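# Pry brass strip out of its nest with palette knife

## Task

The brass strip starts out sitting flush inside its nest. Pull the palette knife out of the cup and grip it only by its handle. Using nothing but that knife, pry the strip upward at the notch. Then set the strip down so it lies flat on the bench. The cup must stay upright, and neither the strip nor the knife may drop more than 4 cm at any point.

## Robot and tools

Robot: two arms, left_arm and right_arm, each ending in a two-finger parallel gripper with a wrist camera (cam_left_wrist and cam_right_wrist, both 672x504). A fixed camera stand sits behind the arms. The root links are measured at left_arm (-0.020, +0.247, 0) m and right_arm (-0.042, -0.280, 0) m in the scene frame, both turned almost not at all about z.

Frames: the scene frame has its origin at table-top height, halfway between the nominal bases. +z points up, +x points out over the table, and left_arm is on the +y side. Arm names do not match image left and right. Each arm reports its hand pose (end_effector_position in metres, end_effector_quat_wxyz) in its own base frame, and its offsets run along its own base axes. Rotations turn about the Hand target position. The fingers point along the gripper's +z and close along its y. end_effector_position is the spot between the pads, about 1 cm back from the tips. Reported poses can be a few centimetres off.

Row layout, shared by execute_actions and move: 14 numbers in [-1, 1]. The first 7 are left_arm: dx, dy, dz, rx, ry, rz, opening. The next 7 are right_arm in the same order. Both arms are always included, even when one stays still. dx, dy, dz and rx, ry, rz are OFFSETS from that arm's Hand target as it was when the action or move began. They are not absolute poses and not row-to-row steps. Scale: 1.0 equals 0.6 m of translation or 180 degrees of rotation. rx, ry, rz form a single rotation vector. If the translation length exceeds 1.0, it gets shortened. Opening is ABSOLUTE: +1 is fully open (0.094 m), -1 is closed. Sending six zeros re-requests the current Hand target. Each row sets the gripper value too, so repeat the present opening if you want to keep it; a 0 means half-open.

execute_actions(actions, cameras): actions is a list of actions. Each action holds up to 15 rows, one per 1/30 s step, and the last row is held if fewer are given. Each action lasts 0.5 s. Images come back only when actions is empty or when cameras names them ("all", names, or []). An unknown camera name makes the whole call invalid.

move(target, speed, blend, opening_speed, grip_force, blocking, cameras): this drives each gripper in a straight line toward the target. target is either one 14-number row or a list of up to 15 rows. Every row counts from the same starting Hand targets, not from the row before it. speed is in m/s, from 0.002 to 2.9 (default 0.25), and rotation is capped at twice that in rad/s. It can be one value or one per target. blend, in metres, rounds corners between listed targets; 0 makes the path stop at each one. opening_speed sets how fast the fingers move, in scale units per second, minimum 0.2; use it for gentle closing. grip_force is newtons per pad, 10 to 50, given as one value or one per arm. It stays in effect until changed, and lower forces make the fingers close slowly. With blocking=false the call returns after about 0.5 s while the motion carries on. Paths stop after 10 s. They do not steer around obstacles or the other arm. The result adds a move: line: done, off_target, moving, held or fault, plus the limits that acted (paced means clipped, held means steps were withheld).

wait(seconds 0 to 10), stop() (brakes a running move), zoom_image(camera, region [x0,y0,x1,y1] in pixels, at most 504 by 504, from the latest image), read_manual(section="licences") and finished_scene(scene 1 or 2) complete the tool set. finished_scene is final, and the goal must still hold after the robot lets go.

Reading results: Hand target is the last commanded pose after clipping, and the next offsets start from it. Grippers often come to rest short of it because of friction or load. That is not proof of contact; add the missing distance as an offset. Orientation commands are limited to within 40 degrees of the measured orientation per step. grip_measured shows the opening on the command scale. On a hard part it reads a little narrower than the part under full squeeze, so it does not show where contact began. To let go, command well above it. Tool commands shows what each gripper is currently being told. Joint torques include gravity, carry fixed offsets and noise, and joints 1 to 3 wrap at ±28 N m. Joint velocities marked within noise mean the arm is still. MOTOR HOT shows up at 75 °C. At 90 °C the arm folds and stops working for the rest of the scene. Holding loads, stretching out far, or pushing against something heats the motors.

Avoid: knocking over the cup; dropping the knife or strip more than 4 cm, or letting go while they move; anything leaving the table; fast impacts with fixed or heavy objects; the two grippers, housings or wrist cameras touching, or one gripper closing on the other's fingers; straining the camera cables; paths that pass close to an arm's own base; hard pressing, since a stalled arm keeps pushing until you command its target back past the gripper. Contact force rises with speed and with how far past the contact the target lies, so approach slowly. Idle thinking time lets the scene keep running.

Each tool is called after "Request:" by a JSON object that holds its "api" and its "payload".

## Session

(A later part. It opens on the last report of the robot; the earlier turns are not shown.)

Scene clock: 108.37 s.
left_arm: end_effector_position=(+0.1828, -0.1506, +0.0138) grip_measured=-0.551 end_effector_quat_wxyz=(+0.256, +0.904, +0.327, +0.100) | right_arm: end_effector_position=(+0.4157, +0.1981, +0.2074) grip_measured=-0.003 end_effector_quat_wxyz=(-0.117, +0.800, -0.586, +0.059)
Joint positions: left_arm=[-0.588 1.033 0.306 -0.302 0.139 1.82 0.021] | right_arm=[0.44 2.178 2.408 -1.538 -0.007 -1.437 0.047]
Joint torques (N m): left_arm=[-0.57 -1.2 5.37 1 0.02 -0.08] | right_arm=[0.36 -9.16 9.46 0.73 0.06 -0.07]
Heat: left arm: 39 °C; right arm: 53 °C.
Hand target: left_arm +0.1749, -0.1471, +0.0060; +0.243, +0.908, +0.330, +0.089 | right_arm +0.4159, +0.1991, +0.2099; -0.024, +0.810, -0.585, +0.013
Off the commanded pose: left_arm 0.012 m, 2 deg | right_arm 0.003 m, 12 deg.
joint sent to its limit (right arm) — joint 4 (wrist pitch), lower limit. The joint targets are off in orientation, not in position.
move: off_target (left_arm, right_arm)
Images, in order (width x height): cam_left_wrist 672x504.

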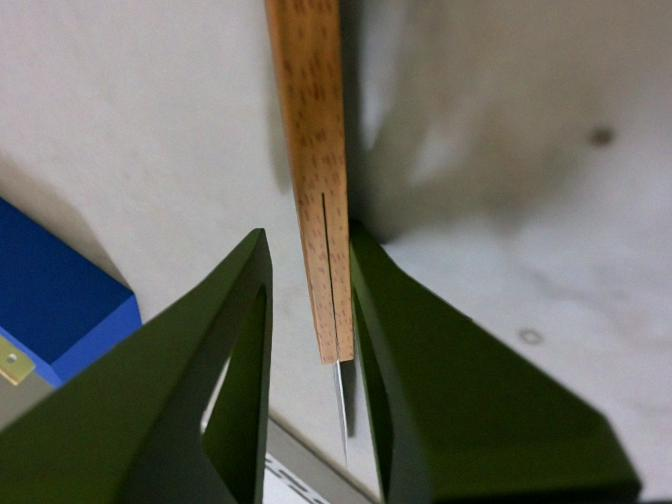

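Request:
{"api": "move", "payload": {"target": [[-0.02, 0.02, 0.08, 0, 0, 0, -0.1, 0, 0, 0, 0, 0, 0, 0]], "opening_speed": 0.5, "speed": 0.05, "cameras": ["cam_left_wrist"]}}

Scene clock: 110.17 s.
left_arm: end_effector_position=(+0.1615, -0.1338, +0.0452) grip_measured=-0.101 end_effector_quat_wxyz=(+0.237, +0.909, +0.332, +0.088) | right_arm: end_effector_position=(+0.4157, +0.1981, +0.2074) grip_measured=-0.003 end_effector_quat_wxyz=(-0.117, +0.800, -0.586, +0.059)
Joint positions: left_arm=[-0.577 0.839 0.397 -0.636 0.139 1.829 0.042] | right_arm=[0.44 2.178 2.408 -1.538 -0.007 -1.437 0.047]
Joint torques (N m): left_arm=[0.75 -1.39 8.72 0.85 0.13 0.04] | right_arm=[0.35 -9.17 9.44 0.73 0.08 -0.07]
Heat: left arm: 39 °C; right arm: 52 °C.
Hand target: left_arm +0.1631, -0.1351, +0.0541; +0.244, +0.908, +0.330, +0.089 | right_arm +0.4159, +0.1991, +0.2099; -0.024, +0.810, -0.585, +0.013
Off the commanded pose: left_arm 0.009 m, 1 deg | right_arm 0.003 m, 12 deg.
joint sent to its limit (right arm) — joint 4 (wrist pitch), lower limit. The joint targets are off in orientation, not in position.
move: off_target (right_arm)
Images, in order (width x height): cam_left_wrist 672x504.

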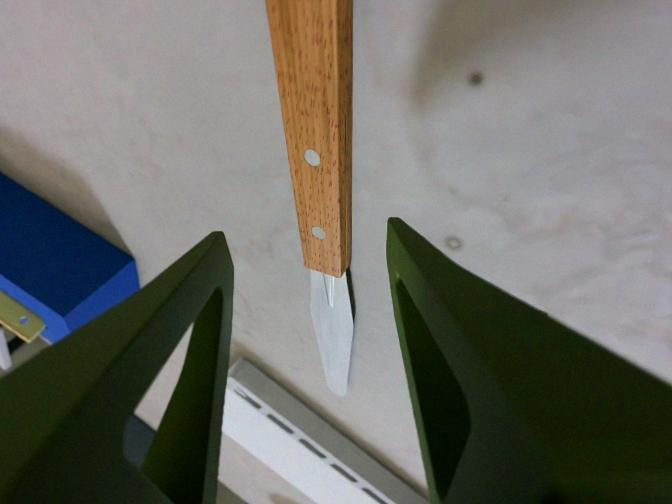

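Request:
{"api": "move", "payload": {"target": [0.0, 0.1, 0.25, 0, 0, 0, -0.1, 0.0222, 0.013, -0.1, 0, 0, 0, 0], "speed": 0.12, "cameras": ["all"]}}

Scene clock: 115.20 s.
left_arm: end_effector_position=(+0.1655, -0.0776, +0.2003) grip_measured=-0.101 end_effector_quat_wxyz=(+0.223, +0.897, +0.364, +0.114) | right_arm: end_effector_position=(+0.4291, +0.2041, +0.1487) grip_measured=-0.003 end_effector_quat_wxyz=(-0.065, +0.805, -0.589, +0.032)
Joint positions: left_arm=[-0.212 0.833 1.032 -1.317 0.235 2.104 0.042] | right_arm=[0.44 2.333 2.446 -1.538 -0.006 -1.437 0.047]
Joint torques (N m): left_arm=[0.39 0.34 7.79 0.76 0.05 0.05] | right_arm=[0.65 -9.99 9.81 0.51 0.07 -0.04]
Motor temperatures (°C): left_arm=[31 30 38 38 27 31 30] | right_arm=[33 36 33 50 30 28 26]
Heat: left arm: 38 °C; right arm: 50 °C.
Hand target: left_arm +0.1630, -0.0752, +0.2041; +0.244, +0.908, +0.330, +0.089 | right_arm +0.4292, +0.2070, +0.1500; -0.025, +0.810, -0.585, +0.013
Off the commanded pose: left_arm 0.005 m, 5 deg | right_arm 0.003 m, 5 deg.
joint sent to its limit (left arm) — joint 6 (wrist roll), upper limit. The joint targets are off in orientation, not in position.
joint sent to its limit (right arm) — joint 4 (wrist pitch), lower limit. The joint targets are off in orientation, not in position.
move: off_target (left_arm, right_arm)

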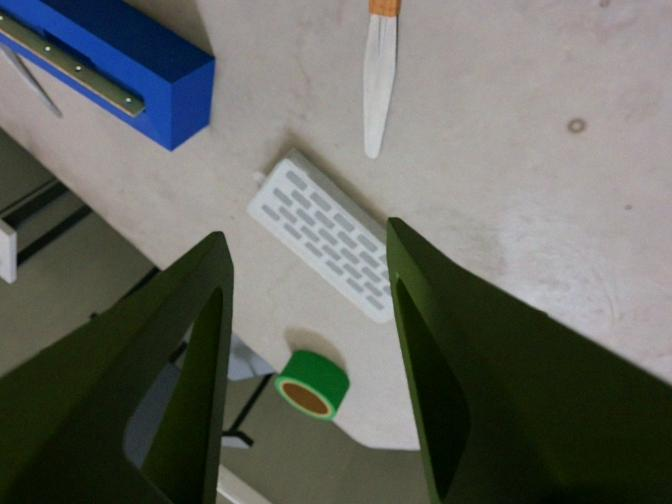

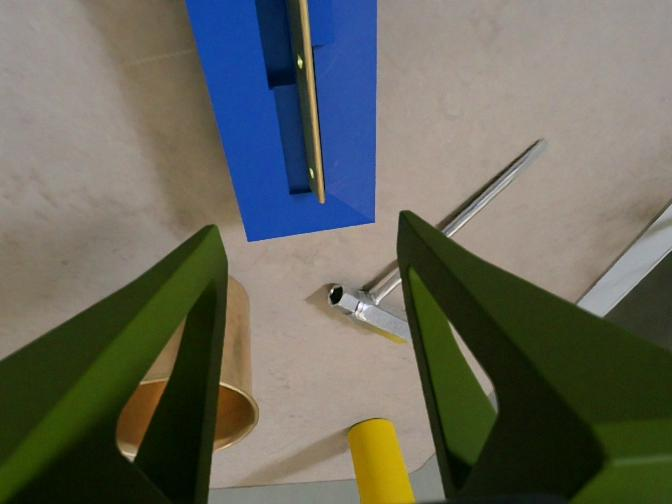

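Request:
{"api": "zoom_image", "payload": {"camera": "cam_right_wrist", "region": [220, 80, 400, 260]}}

Scaled by 2.800.

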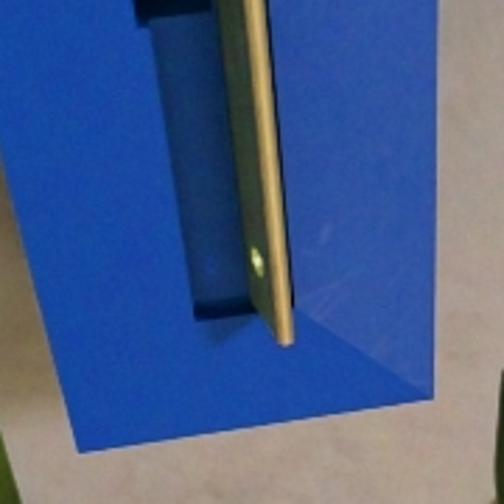

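Request:
{"api": "move", "payload": {"target": [0, 0, 0, 0, 0, 0, -0.1, 0.0058, 0.0205, -0.0583, 0, 0, 0, 0], "speed": 0.06, "cameras": ["cam_right_wrist"]}}

Request:
{"api": "zoom_image", "payload": {"camera": "cam_right_wrist", "region": [200, 60, 420, 280]}}

Scene clock: 117.60 s.
left_arm: end_effector_position=(+0.1657, -0.0775, +0.1997) grip_measured=-0.101 end_effector_quat_wxyz=(+0.222, +0.897, +0.364, +0.113) | right_arm: end_effector_position=(+0.4322, +0.2169, +0.1146) grip_measured=-0.003 end_effector_quat_wxyz=(-0.040, +0.810, -0.585, +0.019)
Joint positions: left_arm=[-0.212 0.837 1.032 -1.318 0.234 2.104 0.042] | right_arm=[0.461 2.433 2.489 -1.539 -0.004 -1.43 0.047]
Joint torques (N m): left_arm=[0.38 0.06 7.8 0.76 0.06 0.05] | right_arm=[0.54 -10.54 9.84 0.4 0.07 0.07]
Heat: left arm: 38 °C; right arm: 49 °C.
Hand target: left_arm +0.1630, -0.0751, +0.2041; +0.243, +0.908, +0.330, +0.089 | right_arm +0.4326, +0.2193, +0.1150; -0.024, +0.810, -0.585, +0.013
Off the commanded pose: left_arm 0.006 m, 6 deg | right_arm 0.003 m, 2 deg.
joint sent to its limit (left arm) — joint 6 (wrist roll), upper limit. The joint targets are off in orientation, not in position.
joint sent to its limit (right arm) — joint 4 (wrist pitch), lower limit. The joint targets still meet the commanded pose.
move: off_target (left_arm)
Images, in order (width x height): cam_right_wrist 672x504.

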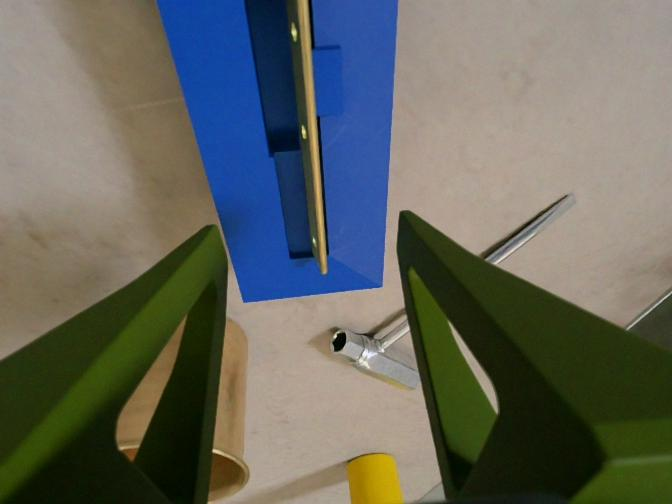

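Scaled by 2.291.

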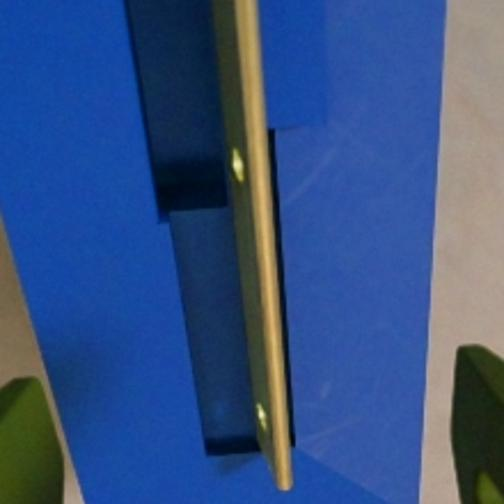

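Request:
{"api": "move", "payload": {"target": [0, 0, 0, 0, 0, 0, -0.1, 0.002, 0.0007, -0.03, 0, 0, 0, 0], "speed": 0.04, "cameras": ["cam_right_wrist"]}}

Request:
{"api": "zoom_image", "payload": {"camera": "cam_right_wrist", "region": [180, 60, 440, 320]}}

Scene clock: 118.83 s.
left_arm: end_effector_position=(+0.1657, -0.0775, +0.1997) grip_measured=-0.101 end_effector_quat_wxyz=(+0.222, +0.897, +0.364, +0.113) | right_arm: end_effector_position=(+0.4318, +0.2167, +0.0980) grip_measured=-0.003 end_effector_quat_wxyz=(-0.024, +0.810, -0.585, +0.010)
Joint positions: left_arm=[-0.212 0.837 1.032 -1.318 0.234 2.104 0.042] | right_arm=[0.461 2.469 2.489 -1.539 -0.004 -1.429 0.047]
Joint torques (N m): left_arm=[0.4 0.05 7.82 0.75 0.06 0.05] | right_arm=[0.5 -10.77 9.35 0.46 0.06 0.07]
Heat: left arm: 38 °C; right arm: 49 °C.
Hand target: left_arm +0.1630, -0.0751, +0.2041; +0.243, +0.908, +0.330, +0.089 | right_arm +0.4338, +0.2197, +0.0969; -0.024, +0.810, -0.585, +0.013
Off the commanded pose: left_arm 0.006 m, 6 deg | right_arm 0.004 m, 0 deg.
joint sent to its limit (left arm) — joint 6 (wrist roll), upper limit. The joint targets are off in orientation, not in position.
move: off_target (left_arm)
Images, in order (width x height): cam_right_wrist 672x504.

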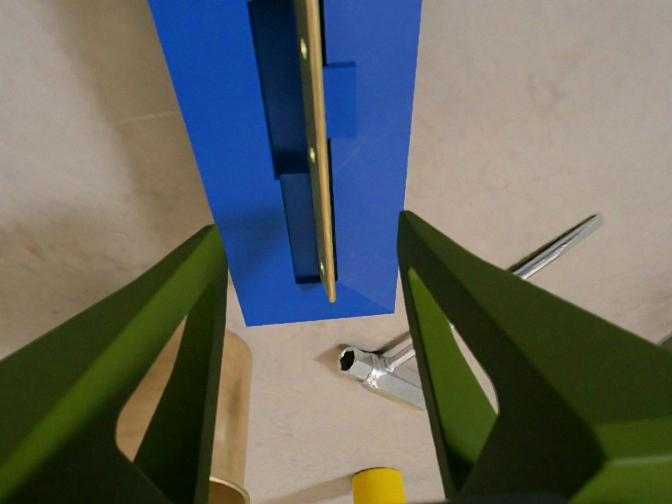

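Scaled by 1.938.

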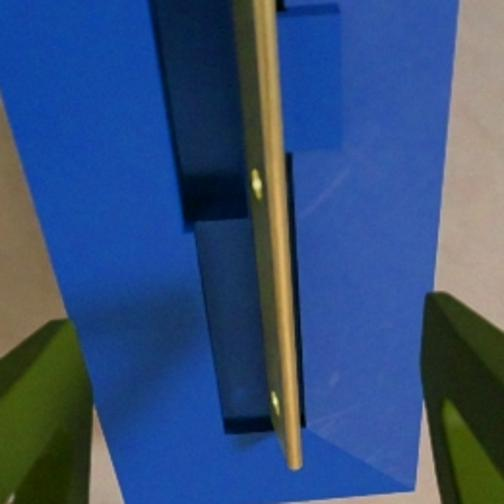

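Request:
{"api": "move", "payload": {"target": [0, 0, 0, 0, 0, 0, -0.1, 0.005, 0.002, -0.02, 0, 0, 0, 0], "speed": 0.04, "cameras": ["cam_right_wrist"]}}

Request:
{"api": "zoom_image", "payload": {"camera": "cam_right_wrist", "region": [180, 60, 440, 320]}}

Scene clock: 119.93 s.
left_arm: end_effector_position=(+0.1657, -0.0775, +0.1997) grip_measured=-0.101 end_effector_quat_wxyz=(+0.222, +0.897, +0.364, +0.113) | right_arm: end_effector_position=(+0.4358, +0.2187, +0.0960) grip_measured=-0.003 end_effector_quat_wxyz=(-0.031, +0.810, -0.585, +0.014)
Joint positions: left_arm=[-0.212 0.837 1.032 -1.318 0.234 2.104 0.042] | right_arm=[0.461 2.469 2.48 -1.514 -0.004 -1.429 0.047]
Joint torques (N m): left_arm=[0.39 0.05 7.79 0.75 0.06 0.06] | right_arm=[0.46 -10.47 6.11 0.69 0.07 0.06]
Heat: left arm: 38 °C; right arm: 48 °C.
Hand target: left_arm +0.1630, -0.0751, +0.2041; +0.243, +0.908, +0.330, +0.089 | right_arm +0.4368, +0.2209, +0.0850; -0.024, +0.810, -0.585, +0.013
Off the commanded pose: left_arm 0.006 m, 6 deg | right_arm 0.011 m, 1 deg.
joint sent to its limit (left arm) — joint 6 (wrist roll), upper limit. The joint targets are off in orientation, not in position.
move: off_target (left_arm, right_arm)
Images, in order (width x height): cam_right_wrist 672x504.

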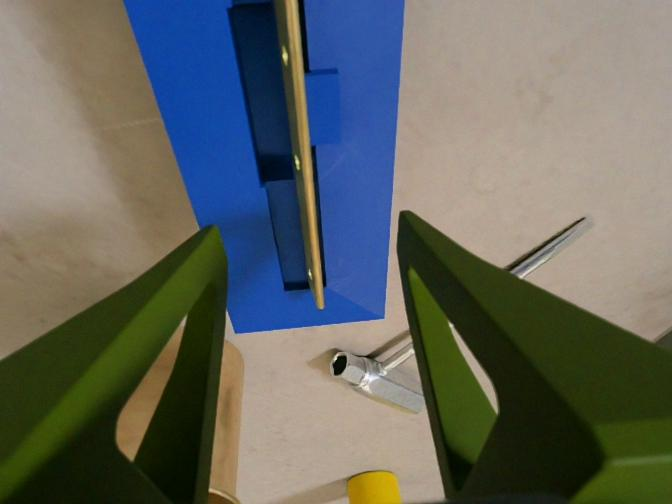

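Scaled by 1.938.

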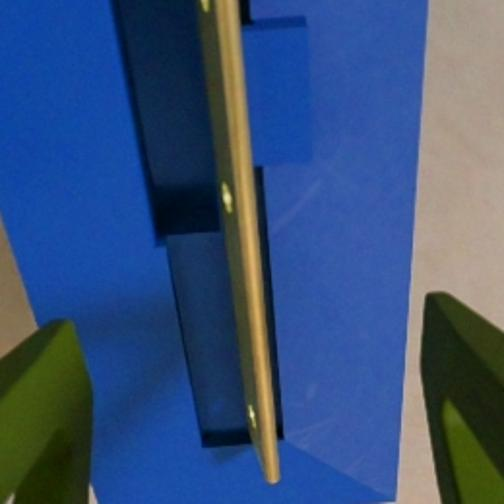

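Request:
{"api": "move", "payload": {"target": [0, 0, 0, 0, 0, 0, -0.1, 0, 0, -0.01, 0, 0, 0, 0], "speed": 0.03, "cameras": ["cam_right_wrist"]}}

Request:
{"api": "zoom_image", "payload": {"camera": "cam_right_wrist", "region": [180, 60, 440, 320]}}

Scene clock: 121.00 s.
left_arm: end_effector_position=(+0.1657, -0.0775, +0.1997) grip_measured=-0.101 end_effector_quat_wxyz=(+0.222, +0.897, +0.364, +0.113) | right_arm: end_effector_position=(+0.4359, +0.2187, +0.0856) grip_measured=-0.003 end_effector_quat_wxyz=(-0.027, +0.810, -0.585, +0.012)
Joint positions: left_arm=[-0.212 0.837 1.032 -1.318 0.234 2.104 0.042] | right_arm=[0.461 2.469 2.439 -1.482 -0.004 -1.429 0.047]
Joint torques (N m): left_arm=[0.36 0.05 7.79 0.75 0.06 0.05] | right_arm=[0.43 -11.28 6.16 0.66 0.06 0.07]
Heat: left arm: 38 °C; right arm: 48 °C.
Hand target: left_arm +0.1630, -0.0751, +0.2041; +0.243, +0.908, +0.330, +0.089 | right_arm +0.4368, +0.2209, +0.0790; -0.024, +0.810, -0.585, +0.013
Off the commanded pose: left_arm 0.006 m, 6 deg | right_arm 0.007 m, 0 deg.
joint sent to its limit (left arm) — joint 6 (wrist roll), upper limit. The joint targets are off in orientation, not in position.
move: off_target (left_arm)
Images, in order (width x height): cam_right_wrist 672x504.

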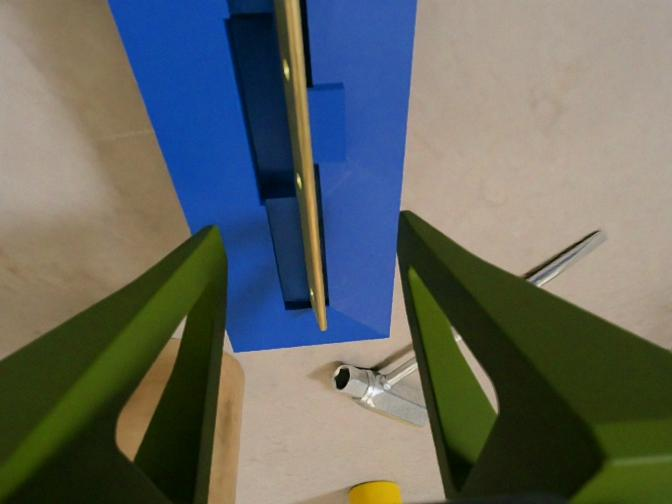

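Scaled by 1.938.

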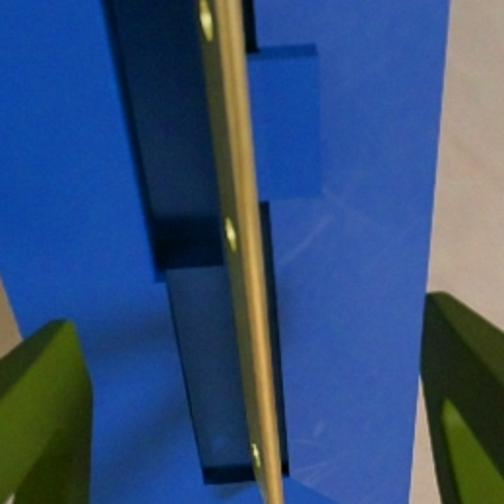

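Request:
{"api": "move", "payload": {"target": [0, 0, 0, 0, 0, 0, -0.1, 0.004, -0.0095, -0.0133, 0, 0, 0, 0], "speed": 0.03, "cameras": ["cam_right_wrist"]}}

Request:
{"api": "zoom_image", "payload": {"camera": "cam_right_wrist", "region": [180, 60, 440, 320]}}

Scene clock: 122.97 s.
left_arm: end_effector_position=(+0.1657, -0.0775, +0.1997) grip_measured=-0.101 end_effector_quat_wxyz=(+0.222, +0.897, +0.364, +0.113) | right_arm: end_effector_position=(+0.4354, +0.2184, +0.0716) grip_measured=-0.003 end_effector_quat_wxyz=(-0.022, +0.811, -0.585, +0.009)
Joint positions: left_arm=[-0.212 0.837 1.032 -1.318 0.234 2.104 0.042] | right_arm=[0.461 2.469 2.383 -1.439 -0.004 -1.429 0.047]
Joint torques (N m): left_arm=[0.38 0.05 7.77 0.76 0.06 0.05] | right_arm=[-0.72 -12.15 6.19 0.68 0.06 -0.06]
Heat: left arm: 38 °C; right arm: 48 °C.
Hand target: left_arm +0.1630, -0.0751, +0.2041; +0.243, +0.908, +0.330, +0.089 | right_arm +0.4393, +0.2153, +0.0710; -0.025, +0.810, -0.585, +0.013
Off the commanded pose: left_arm 0.006 m, 6 deg | right_arm 0.005 m, 1 deg.
joint sent to its limit (left arm) — joint 6 (wrist roll), upper limit. The joint targets are off in orientation, not in position.
move: off_target (left_arm)
Images, in order (width x height): cam_right_wrist 672x504.

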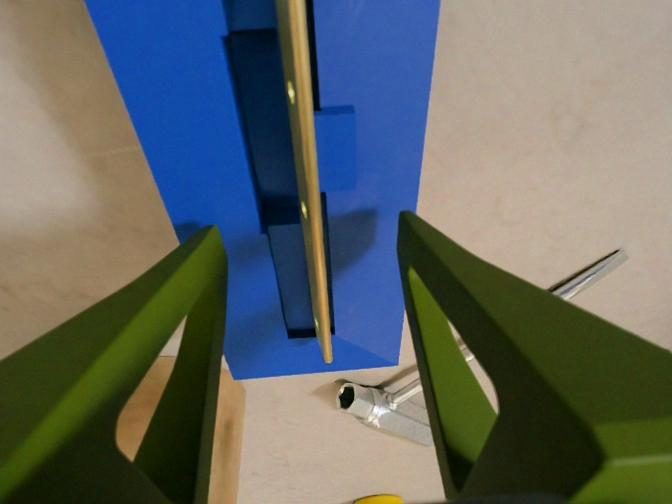

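Scaled by 1.938.

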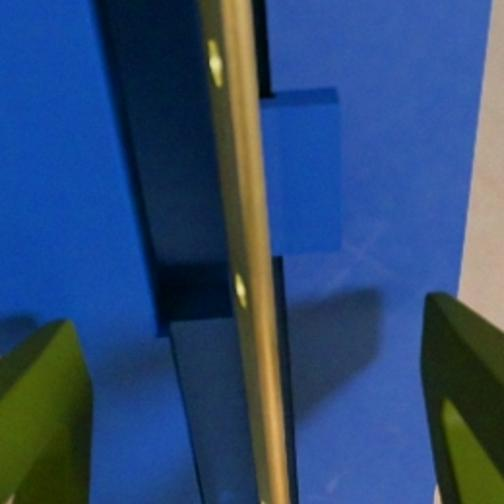

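Request:
{"api": "zoom_image", "payload": {"camera": "cam_right_wrist", "region": [160, 160, 260, 260]}}

Request:
{"api": "zoom_image", "payload": {"camera": "cam_right_wrist", "region": [320, 160, 420, 260]}}

Scaled by 5.040.

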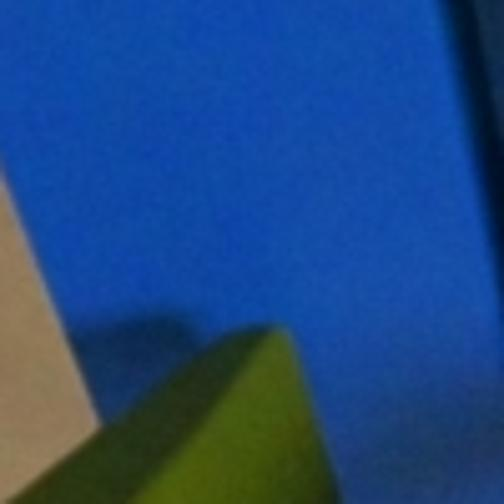

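Scaled by 5.040.

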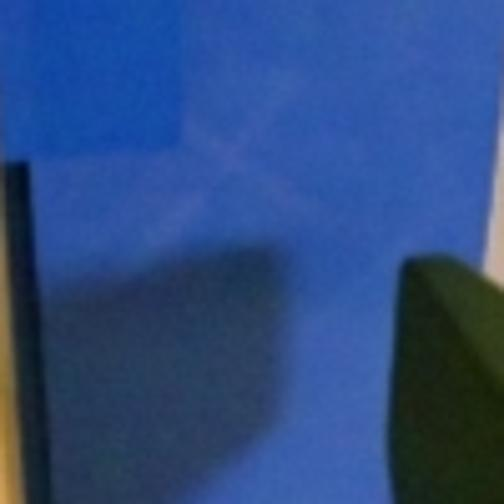

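Request:
{"api": "move", "payload": {"target": [0, 0, 0, 0, 0, 0, -0.1, 0, 0, 0, 0, 0, 0, -1.0], "grip_force": [50, 25], "speed": 0.03, "cameras": ["cam_right_wrist"]}}

Request:
{"api": "zoom_image", "payload": {"camera": "cam_right_wrist", "region": [180, 60, 440, 320]}}

Scene clock: 127.10 s.
left_arm: end_effector_position=(+0.1657, -0.0775, +0.1997) grip_measured=-0.101 end_effector_quat_wxyz=(+0.222, +0.897, +0.364, +0.113) | right_arm: end_effector_position=(+0.4357, +0.2186, +0.0716) grip_measured=-0.947 end_effector_quat_wxyz=(-0.022, +0.811, -0.585, +0.009)
Joint positions: left_arm=[-0.212 0.837 1.032 -1.318 0.234 2.104 0.042] | right_arm=[0.461 2.469 2.383 -1.437 -0.004 -1.429 0.003]
Joint torques (N m): left_arm=[0.38 0.05 7.79 0.76 0.06 0.05] | right_arm=[-0.73 -12.15 6.17 0.64 0.06 -0.06]
Heat: left arm: 38 °C; right arm: 47 °C.
Hand target: left_arm +0.1630, -0.0751, +0.2041; +0.243, +0.908, +0.330, +0.089 | right_arm +0.4392, +0.2152, +0.0710; -0.024, +0.810, -0.585, +0.013
Off the commanded pose: left_arm 0.006 m, 6 deg | right_arm 0.005 m, 1 deg.
joint sent to its limit (left arm) — joint 6 (wrist roll), upper limit. The joint targets are off in orientation, not in position.
grip_force (N): 50, 25
move: off_target (left_arm)
Images, in order (width x height): cam_right_wrist 672x504.

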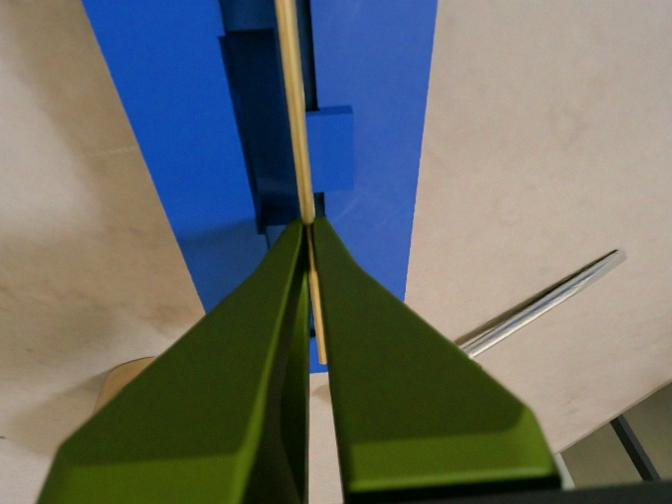

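Scaled by 1.938.

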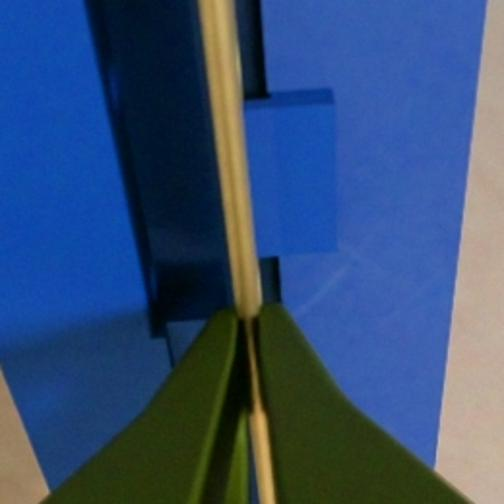

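Request:
{"api": "move", "payload": {"target": [0, 0, 0, 0, 0, 0, -0.1, 0, 0, 0.05, 0, 0, 0, -1.0], "grip_force": [50, 45], "speed": 0.06, "cameras": ["cam_right_wrist"]}}

Scene clock: 129.20 s.
left_arm: end_effector_position=(+0.1657, -0.0775, +0.1997) grip_measured=-0.101 end_effector_quat_wxyz=(+0.222, +0.897, +0.364, +0.113) | right_arm: end_effector_position=(+0.4382, +0.2197, +0.1025) grip_measured=-0.961 end_effector_quat_wxyz=(-0.037, +0.810, -0.585, +0.017)
Joint positions: left_arm=[-0.212 0.837 1.032 -1.318 0.234 2.104 0.042] | right_arm=[0.461 2.477 2.522 -1.534 -0.004 -1.429 0.002]
Joint torques (N m): left_arm=[0.36 0.03 7.77 0.76 0.06 0.05] | right_arm=[-0.76 -10.78 9.26 0.33 0.05 -0.07]
Heat: left arm: 38 °C; right arm: 47 °C.
Hand target: left_arm +0.1630, -0.0751, +0.2041; +0.243, +0.908, +0.330, +0.089 | right_arm +0.4393, +0.2152, +0.1009; -0.024, +0.810, -0.585, +0.013
Off the commanded pose: left_arm 0.006 m, 6 deg | right_arm 0.005 m, 1 deg.
joint sent to its limit (left arm) — joint 6 (wrist roll), upper limit. The joint targets are off in orientation, not in position.
joint sent to its limit (right arm) — joint 4 (wrist pitch), lower limit. The joint targets still meet the commanded pose.
grip_force (N): 50, 45
move: off_target (left_arm)
Images, in order (width x height): cam_right_wrist 672x504.

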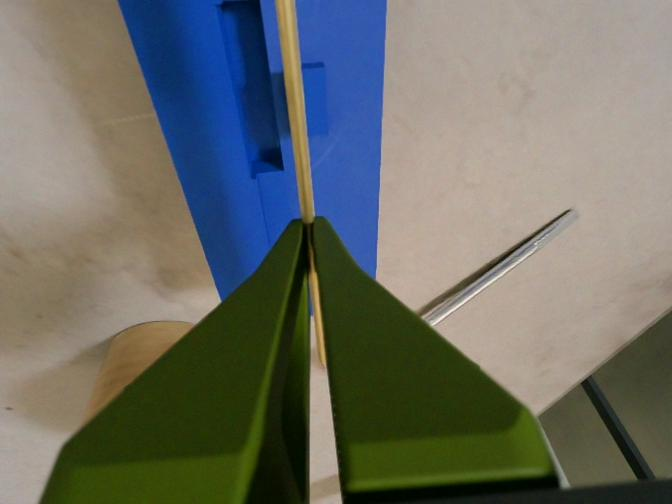

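Request:
{"api": "move", "payload": {"target": [[0, 0, 0, 0, 0, 0, -0.1, -0.02, 0, 0.1, 0, 0, 0, -1.0], [0, 0, 0, 0, 0, 0, -0.1, -0.217, -0.05, 0.065, 0.1232, -0.2734, 0.0641, -1.0]], "speed": 0.15, "blend": [0.03, 0], "cameras": ["all"]}}

Scene clock: 134.00 s.
left_arm: end_effector_position=(+0.1657, -0.0775, +0.1997) grip_measured=-0.101 end_effector_quat_wxyz=(+0.222, +0.897, +0.364, +0.113) | right_arm: end_effector_position=(+0.3079, +0.1791, +0.1272) grip_measured=-0.961 end_effector_quat_wxyz=(-0.392, +0.772, -0.445, +0.228)
Joint positions: left_arm=[-0.212 0.837 1.032 -1.318 0.234 2.104 0.042] | right_arm=[0.527 1.169 0.578 -0.039 0.006 -1.572 0.002]
Joint torques (N m): left_arm=[0.38 0.05 7.79 0.75 0.06 0.04] | right_arm=[0.61 -4.49 7.62 2.3 -0.11 -0.02]
Heat: left arm: 38 °C; right arm: 47 °C.
Hand target: left_arm +0.1630, -0.0751, +0.2041; +0.243, +0.908, +0.330, +0.089 | right_arm +0.3091, +0.1852, +0.1400; -0.416, +0.765, -0.433, +0.235
Off the commanded pose: left_arm 0.006 m, 6 deg | right_arm 0.014 m, 3 deg.
joint sent to its limit (left arm) — joint 6 (wrist roll), upper limit. The joint targets are off in orientation, not in position.
grip_force (N): 50, 45
move: off_target (left_arm, right_arm)

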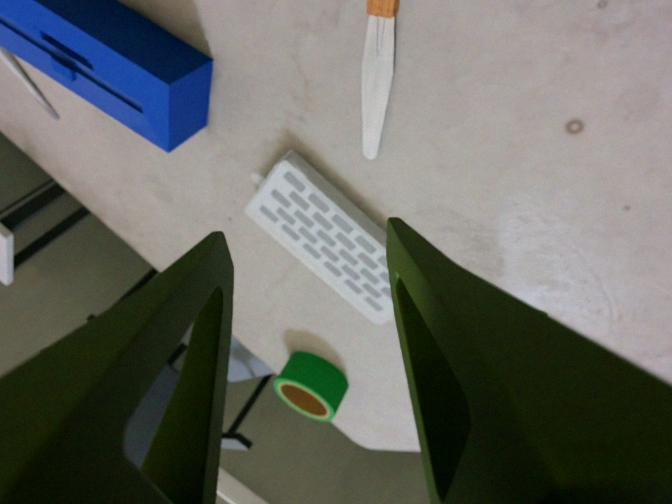

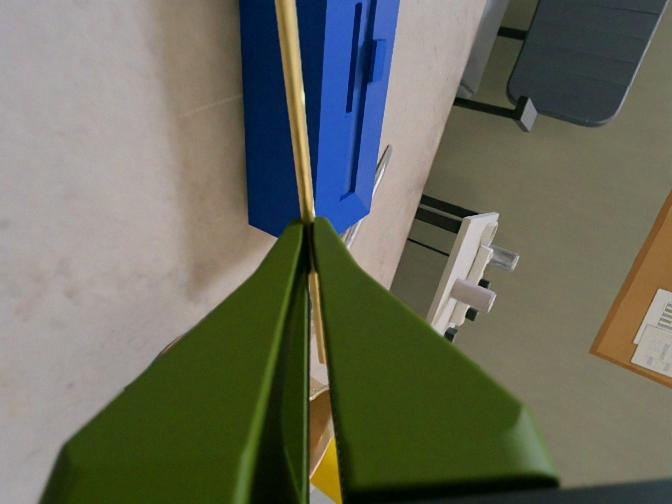

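Request:
{"api": "move", "payload": {"target": [0, 0, 0, 0, 0, 0, -0.1, 0, 0, -0.14, 0, 0, 0, -1.0], "speed": 0.1, "cameras": ["cam_right_wrist"]}}

Scene clock: 135.90 s.
left_arm: end_effector_position=(+0.1657, -0.0775, +0.1997) grip_measured=-0.101 end_effector_quat_wxyz=(+0.222, +0.897, +0.364, +0.113) | right_arm: end_effector_position=(+0.3075, +0.1789, +0.0509) grip_measured=-0.961 end_effector_quat_wxyz=(-0.400, +0.768, -0.442, +0.234)
Joint positions: left_arm=[-0.212 0.837 1.032 -1.318 0.234 2.104 0.042] | right_arm=[0.527 1.415 0.349 0.459 0.006 -1.574 0.002]
Joint torques (N m): left_arm=[0.39 0.05 7.79 0.75 0.07 0.05] | right_arm=[0.64 -3.23 6.2 2.41 -0.11 0]
Heat: left arm: 38 °C; right arm: 47 °C.
Hand target: left_arm +0.1630, -0.0751, +0.2041; +0.243, +0.908, +0.330, +0.089 | right_arm +0.3090, +0.1852, +0.0559; -0.415, +0.765, -0.433, +0.235
Off the commanded pose: left_arm 0.006 m, 6 deg | right_arm 0.008 m, 2 deg.
joint sent to its limit (left arm) — joint 6 (wrist roll), upper limit. The joint targets are off in orientation, not in position.
grip_force (N): 50, 45
move: off_target (left_arm)
Images, in order (width x height): cam_right_wrist 672x504.

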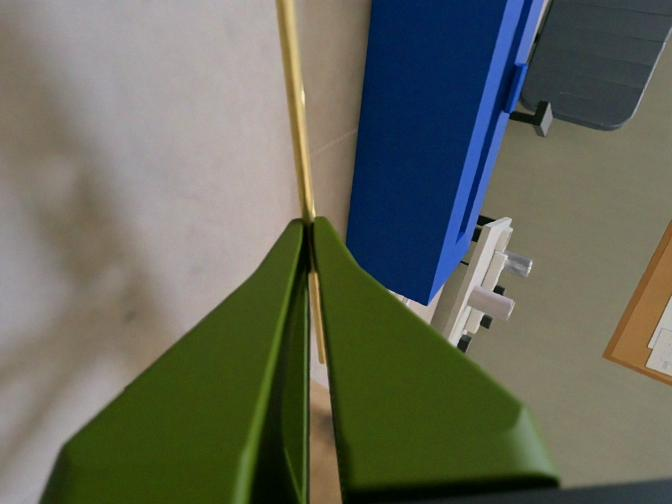

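Request:
{"api": "move", "payload": {"target": [0, 0, 0, 0, 0, 0, -0.1, 0, 0, -0.03, 0, 0, 0, -1.0], "speed": 0.04, "cameras": ["cam_right_wrist"]}}

Scene clock: 137.17 s.
left_arm: end_effector_position=(+0.1657, -0.0775, +0.1997) grip_measured=-0.101 end_effector_quat_wxyz=(+0.222, +0.897, +0.364, +0.113) | right_arm: end_effector_position=(+0.3084, +0.1794, +0.0340) grip_measured=-0.961 end_effector_quat_wxyz=(-0.401, +0.768, -0.441, +0.235)
Joint positions: left_arm=[-0.212 0.837 1.032 -1.318 0.234 2.104 0.042] | right_arm=[0.527 1.512 0.318 0.59 0.006 -1.574 0.002]
Joint torques (N m): left_arm=[0.36 0.06 7.8 0.75 0.07 0.05] | right_arm=[0.64 -3.4 5.41 2.38 -0.11 0.01]
Heat: left arm: 38 °C; right arm: 48 °C.
Hand target: left_arm +0.1630, -0.0751, +0.2041; +0.243, +0.908, +0.330, +0.089 | right_arm +0.3090, +0.1852, +0.0380; -0.416, +0.765, -0.433, +0.235
Off the commanded pose: left_arm 0.006 m, 6 deg | right_arm 0.007 m, 2 deg.
joint sent to its limit (left arm) — joint 6 (wrist roll), upper limit. The joint targets are off in orientation, not in position.
grip_force (N): 50, 45
move: off_target (left_arm)
Images, in order (width x height): cam_right_wrist 672x504.

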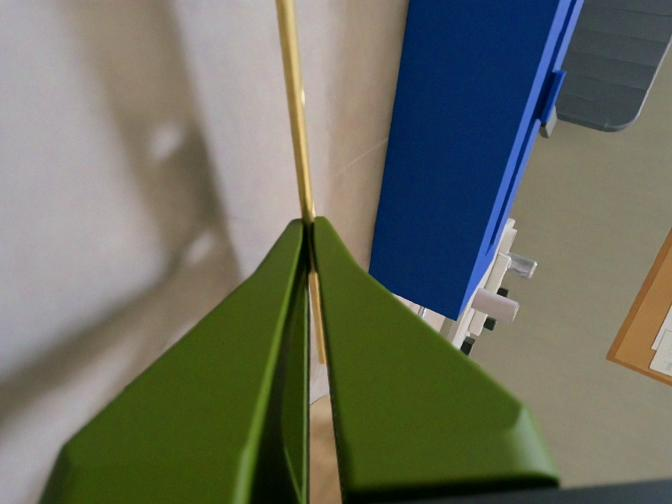

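Request:
{"api": "move", "payload": {"target": [0, 0, 0, 0, 0, 0, -0.1, 0, 0, -0.025, 0, 0, 0, -1.0], "speed": 0.03, "cameras": ["cam_right_wrist"]}}

Scene clock: 139.13 s.
left_arm: end_effector_position=(+0.1657, -0.0775, +0.1997) grip_measured=-0.101 end_effector_quat_wxyz=(+0.222, +0.897, +0.364, +0.113) | right_arm: end_effector_position=(+0.3096, +0.1801, +0.0204) grip_measured=-0.961 end_effector_quat_wxyz=(-0.403, +0.767, -0.440, +0.236)
Joint positions: left_arm=[-0.212 0.837 1.032 -1.318 0.234 2.104 0.042] | right_arm=[0.527 1.606 0.299 0.708 0.006 -1.575 0.002]
Joint torques (N m): left_arm=[0.39 0.08 7.82 0.75 0.07 0.04] | right_arm=[0.65 -3.66 4.64 2.37 -0.11 0.01]
Heat: left arm: 38 °C; right arm: 48 °C.
Hand target: left_arm +0.1630, -0.0751, +0.2041; +0.243, +0.908, +0.330, +0.089 | right_arm +0.3091, +0.1852, +0.0231; -0.416, +0.765, -0.433, +0.235
Off the commanded pose: left_arm 0.006 m, 6 deg | right_arm 0.006 m, 2 deg.
joint sent to its limit (left arm) — joint 6 (wrist roll), upper limit. The joint targets are off in orientation, not in position.
grip_force (N): 50, 45
move: off_target (left_arm)
Images, in order (width x height): cam_right_wrist 672x504.

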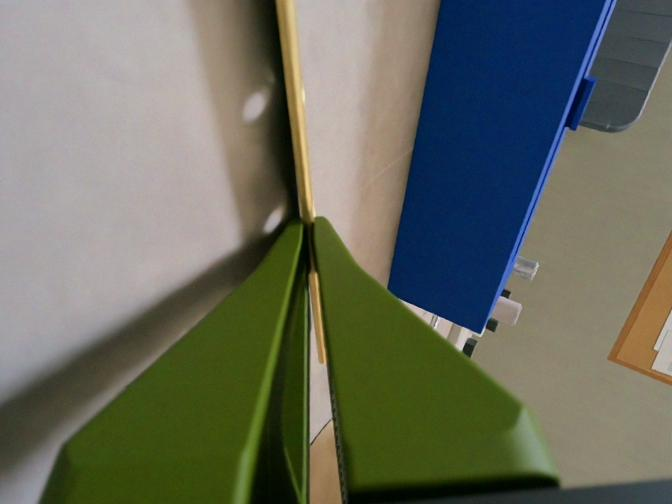

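Request:
{"api": "move", "payload": {"target": [0, 0, 0, 0, 0, 0, -0.1, 0, 0, -0.012, 0, 0, 0, -1.0], "speed": 0.03, "cameras": ["cam_right_wrist"]}}

Request:
{"api": "zoom_image", "payload": {"camera": "cam_right_wrist", "region": [180, 0, 400, 220]}}

Scene clock: 140.13 s.
left_arm: end_effector_position=(+0.1657, -0.0775, +0.1997) grip_measured=-0.101 end_effector_quat_wxyz=(+0.222, +0.897, +0.364, +0.113) | right_arm: end_effector_position=(+0.3131, +0.1821, +0.0190) grip_measured=-0.961 end_effector_quat_wxyz=(-0.413, +0.761, -0.437, +0.241)
Joint positions: left_arm=[-0.212 0.837 1.032 -1.318 0.234 2.104 0.042] | right_arm=[0.527 1.651 0.294 0.784 0.006 -1.575 0.002]
Joint torques (N m): left_arm=[0.38 0.05 7.79 0.75 0.06 0.05] | right_arm=[0.62 -3.56 4.22 2.2 -0.11 0.01]
Heat: left arm: 38 °C; right arm: 48 °C.
Hand target: left_arm +0.1630, -0.0751, +0.2041; +0.243, +0.908, +0.330, +0.089 | right_arm +0.3091, +0.1852, +0.0159; -0.416, +0.765, -0.433, +0.235
Off the commanded pose: left_arm 0.006 m, 6 deg | right_arm 0.006 m, 1 deg.
joint sent to its limit (left arm) — joint 6 (wrist roll), upper limit. The joint targets are off in orientation, not in position.
grip_force (N): 50, 45
move: off_target (left_arm)
Images, in order (width x height): cam_right_wrist 672x504.

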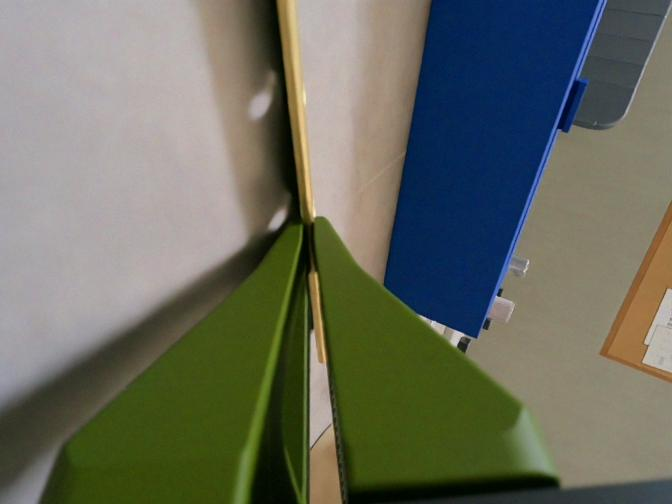

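Scaled by 2.291.

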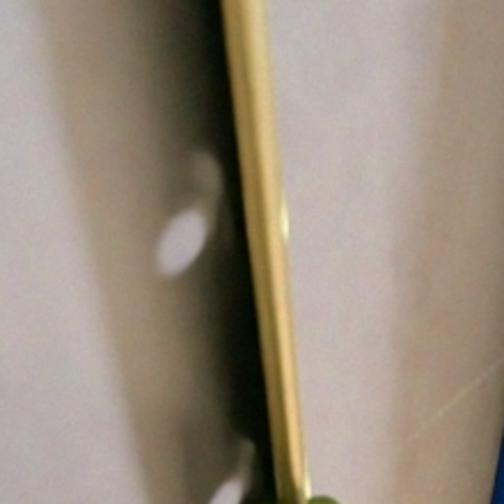

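Request:
{"api": "move", "payload": {"target": [0, 0, 0, 0, 0, 0, -0.1, 0, 0, 0.002, 0, 0, 0, -0.84], "speed": 0.03, "opening_speed": 0.2, "cameras": ["cam_right_wrist"]}}

Request:
{"api": "zoom_image", "payload": {"camera": "cam_right_wrist", "region": [180, 0, 400, 220]}}

Scene clock: 141.30 s.
left_arm: end_effector_position=(+0.1657, -0.0775, +0.1997) grip_measured=-0.101 end_effector_quat_wxyz=(+0.222, +0.897, +0.364, +0.113) | right_arm: end_effector_position=(+0.3131, +0.1822, +0.0191) grip_measured=-0.843 end_effector_quat_wxyz=(-0.413, +0.761, -0.437, +0.241)
Joint positions: left_arm=[-0.212 0.837 1.032 -1.318 0.234 2.104 0.042] | right_arm=[0.527 1.651 0.294 0.785 0.006 -1.575 0.007]
Joint torques (N m): left_arm=[0.36 0.05 7.8 0.74 0.07 0.05] | right_arm=[0.64 -4.1 4.25 2.1 -0.11 0.01]
Heat: left arm: 38 °C; right arm: 48 °C.
Hand target: left_arm +0.1630, -0.0751, +0.2041; +0.243, +0.908, +0.330, +0.089 | right_arm +0.3091, +0.1852, +0.0171; -0.416, +0.765, -0.433, +0.235
Off the commanded pose: left_arm 0.006 m, 6 deg | right_arm 0.005 m, 1 deg.
joint sent to its limit (left arm) — joint 6 (wrist roll), upper limit. The joint targets are off in orientation, not in position.
grip_force (N): 50, 45
move: off_target (left_arm)
Images, in order (width x height): cam_right_wrist 672x504.

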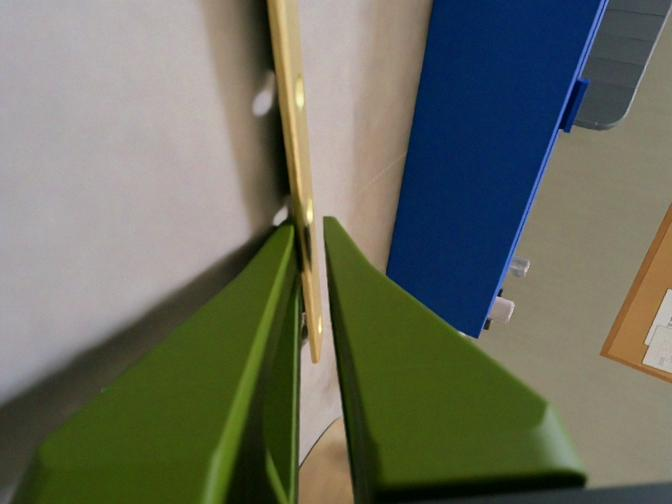

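Scaled by 2.291.

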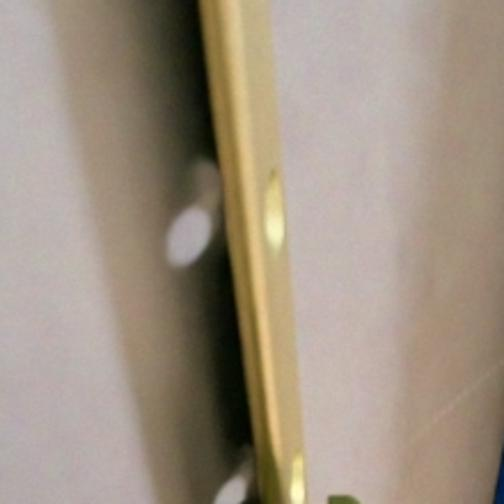

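Request:
{"api": "move", "payload": {"target": [0, 0, 0, 0, 0, 0, -0.1, -0.042, -0.033, 0.045, 0, 0, 0, -0.84], "speed": 0.05, "cameras": ["cam_right_wrist"]}}

Scene clock: 144.07 s.
left_arm: end_effector_position=(+0.1657, -0.0775, +0.1997) grip_measured=-0.101 end_effector_quat_wxyz=(+0.222, +0.897, +0.364, +0.113) | right_arm: end_effector_position=(+0.2863, +0.1648, +0.0415) grip_measured=-0.843 end_effector_quat_wxyz=(-0.409, +0.765, -0.436, +0.241)
Joint positions: left_arm=[-0.212 0.837 1.032 -1.318 0.234 2.104 0.042] | right_arm=[0.519 1.357 0.217 0.558 -0.001 -1.586 0.007]
Joint torques (N m): left_arm=[0.38 0.03 7.79 0.76 0.07 0.04] | right_arm=[-0.76 -4.45 5.63 1.91 -0.26 0.01]
Heat: left arm: 39 °C; right arm: 48 °C.
Hand target: left_arm +0.1630, -0.0751, +0.2041; +0.243, +0.908, +0.330, +0.089 | right_arm +0.2839, +0.1654, +0.0441; -0.416, +0.765, -0.433, +0.235
Off the commanded pose: left_arm 0.006 m, 6 deg | right_arm 0.004 m, 1 deg.
joint sent to its limit (left arm) — joint 6 (wrist roll), upper limit. The joint targets are off in orientation, not in position.
grip_force (N): 50, 45
move: off_target (left_arm)
Images, in order (width x height): cam_right_wrist 672x504.

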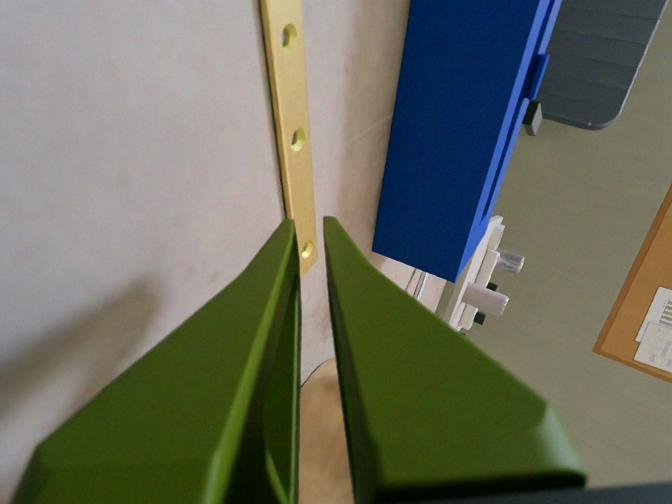

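Request:
{"api": "move", "payload": {"target": [0, 0, 0, 0, 0, 0, -0.1, 0, 0, 0.15, 0, 0, 0, -0.84], "speed": 0.15, "cameras": ["all"]}}

Scene clock: 145.67 s.
left_arm: end_effector_position=(+0.1657, -0.0775, +0.1997) grip_measured=-0.101 end_effector_quat_wxyz=(+0.222, +0.897, +0.364, +0.113) | right_arm: end_effector_position=(+0.2802, +0.1618, +0.1201) grip_measured=-0.843 end_effector_quat_wxyz=(-0.402, +0.769, -0.438, +0.236)
Joint positions: left_arm=[-0.212 0.837 1.032 -1.318 0.234 2.104 0.042] | right_arm=[0.519 1 0.442 -0.044 -0.003 -1.586 0.007]
Joint torques (N m): left_arm=[0.38 0.03 7.8 0.75 0.06 0.04] | right_arm=[-0.79 -2.24 11.23 1.86 -0.23 -0.01]
Heat: left arm: 39 °C; right arm: 49 °C.
Hand target: left_arm +0.1630, -0.0751, +0.2041; +0.243, +0.908, +0.330, +0.089 | right_arm +0.2839, +0.1655, +0.1341; -0.416, +0.765, -0.433, +0.235
Off the commanded pose: left_arm 0.006 m, 6 deg | right_arm 0.015 m, 2 deg.
joint sent to its limit (left arm) — joint 6 (wrist roll), upper limit. The joint targets are off in orientation, not in position.
grip_force (N): 50, 45
move: off_target (left_arm, right_arm)

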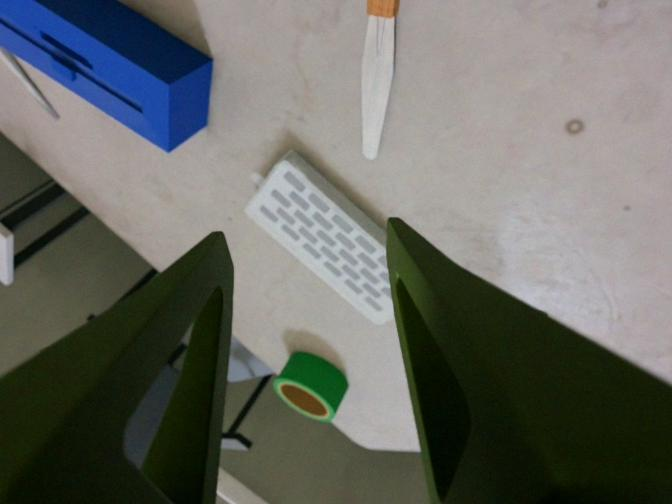

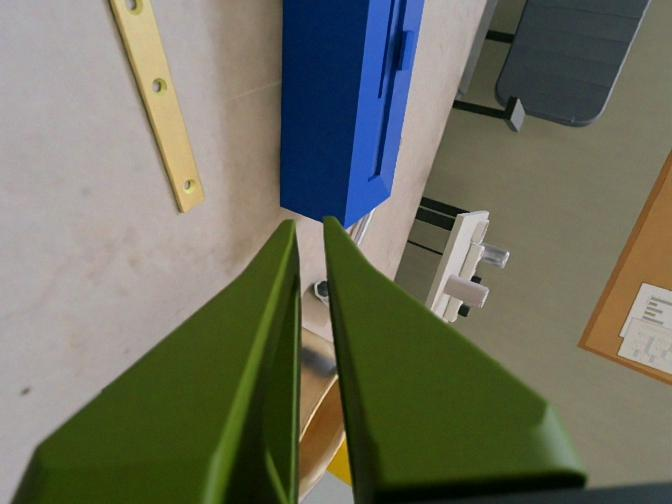

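Request:
{"api": "finished_scene", "payload": {"scene": 2}}

The scene is finished: the task was done.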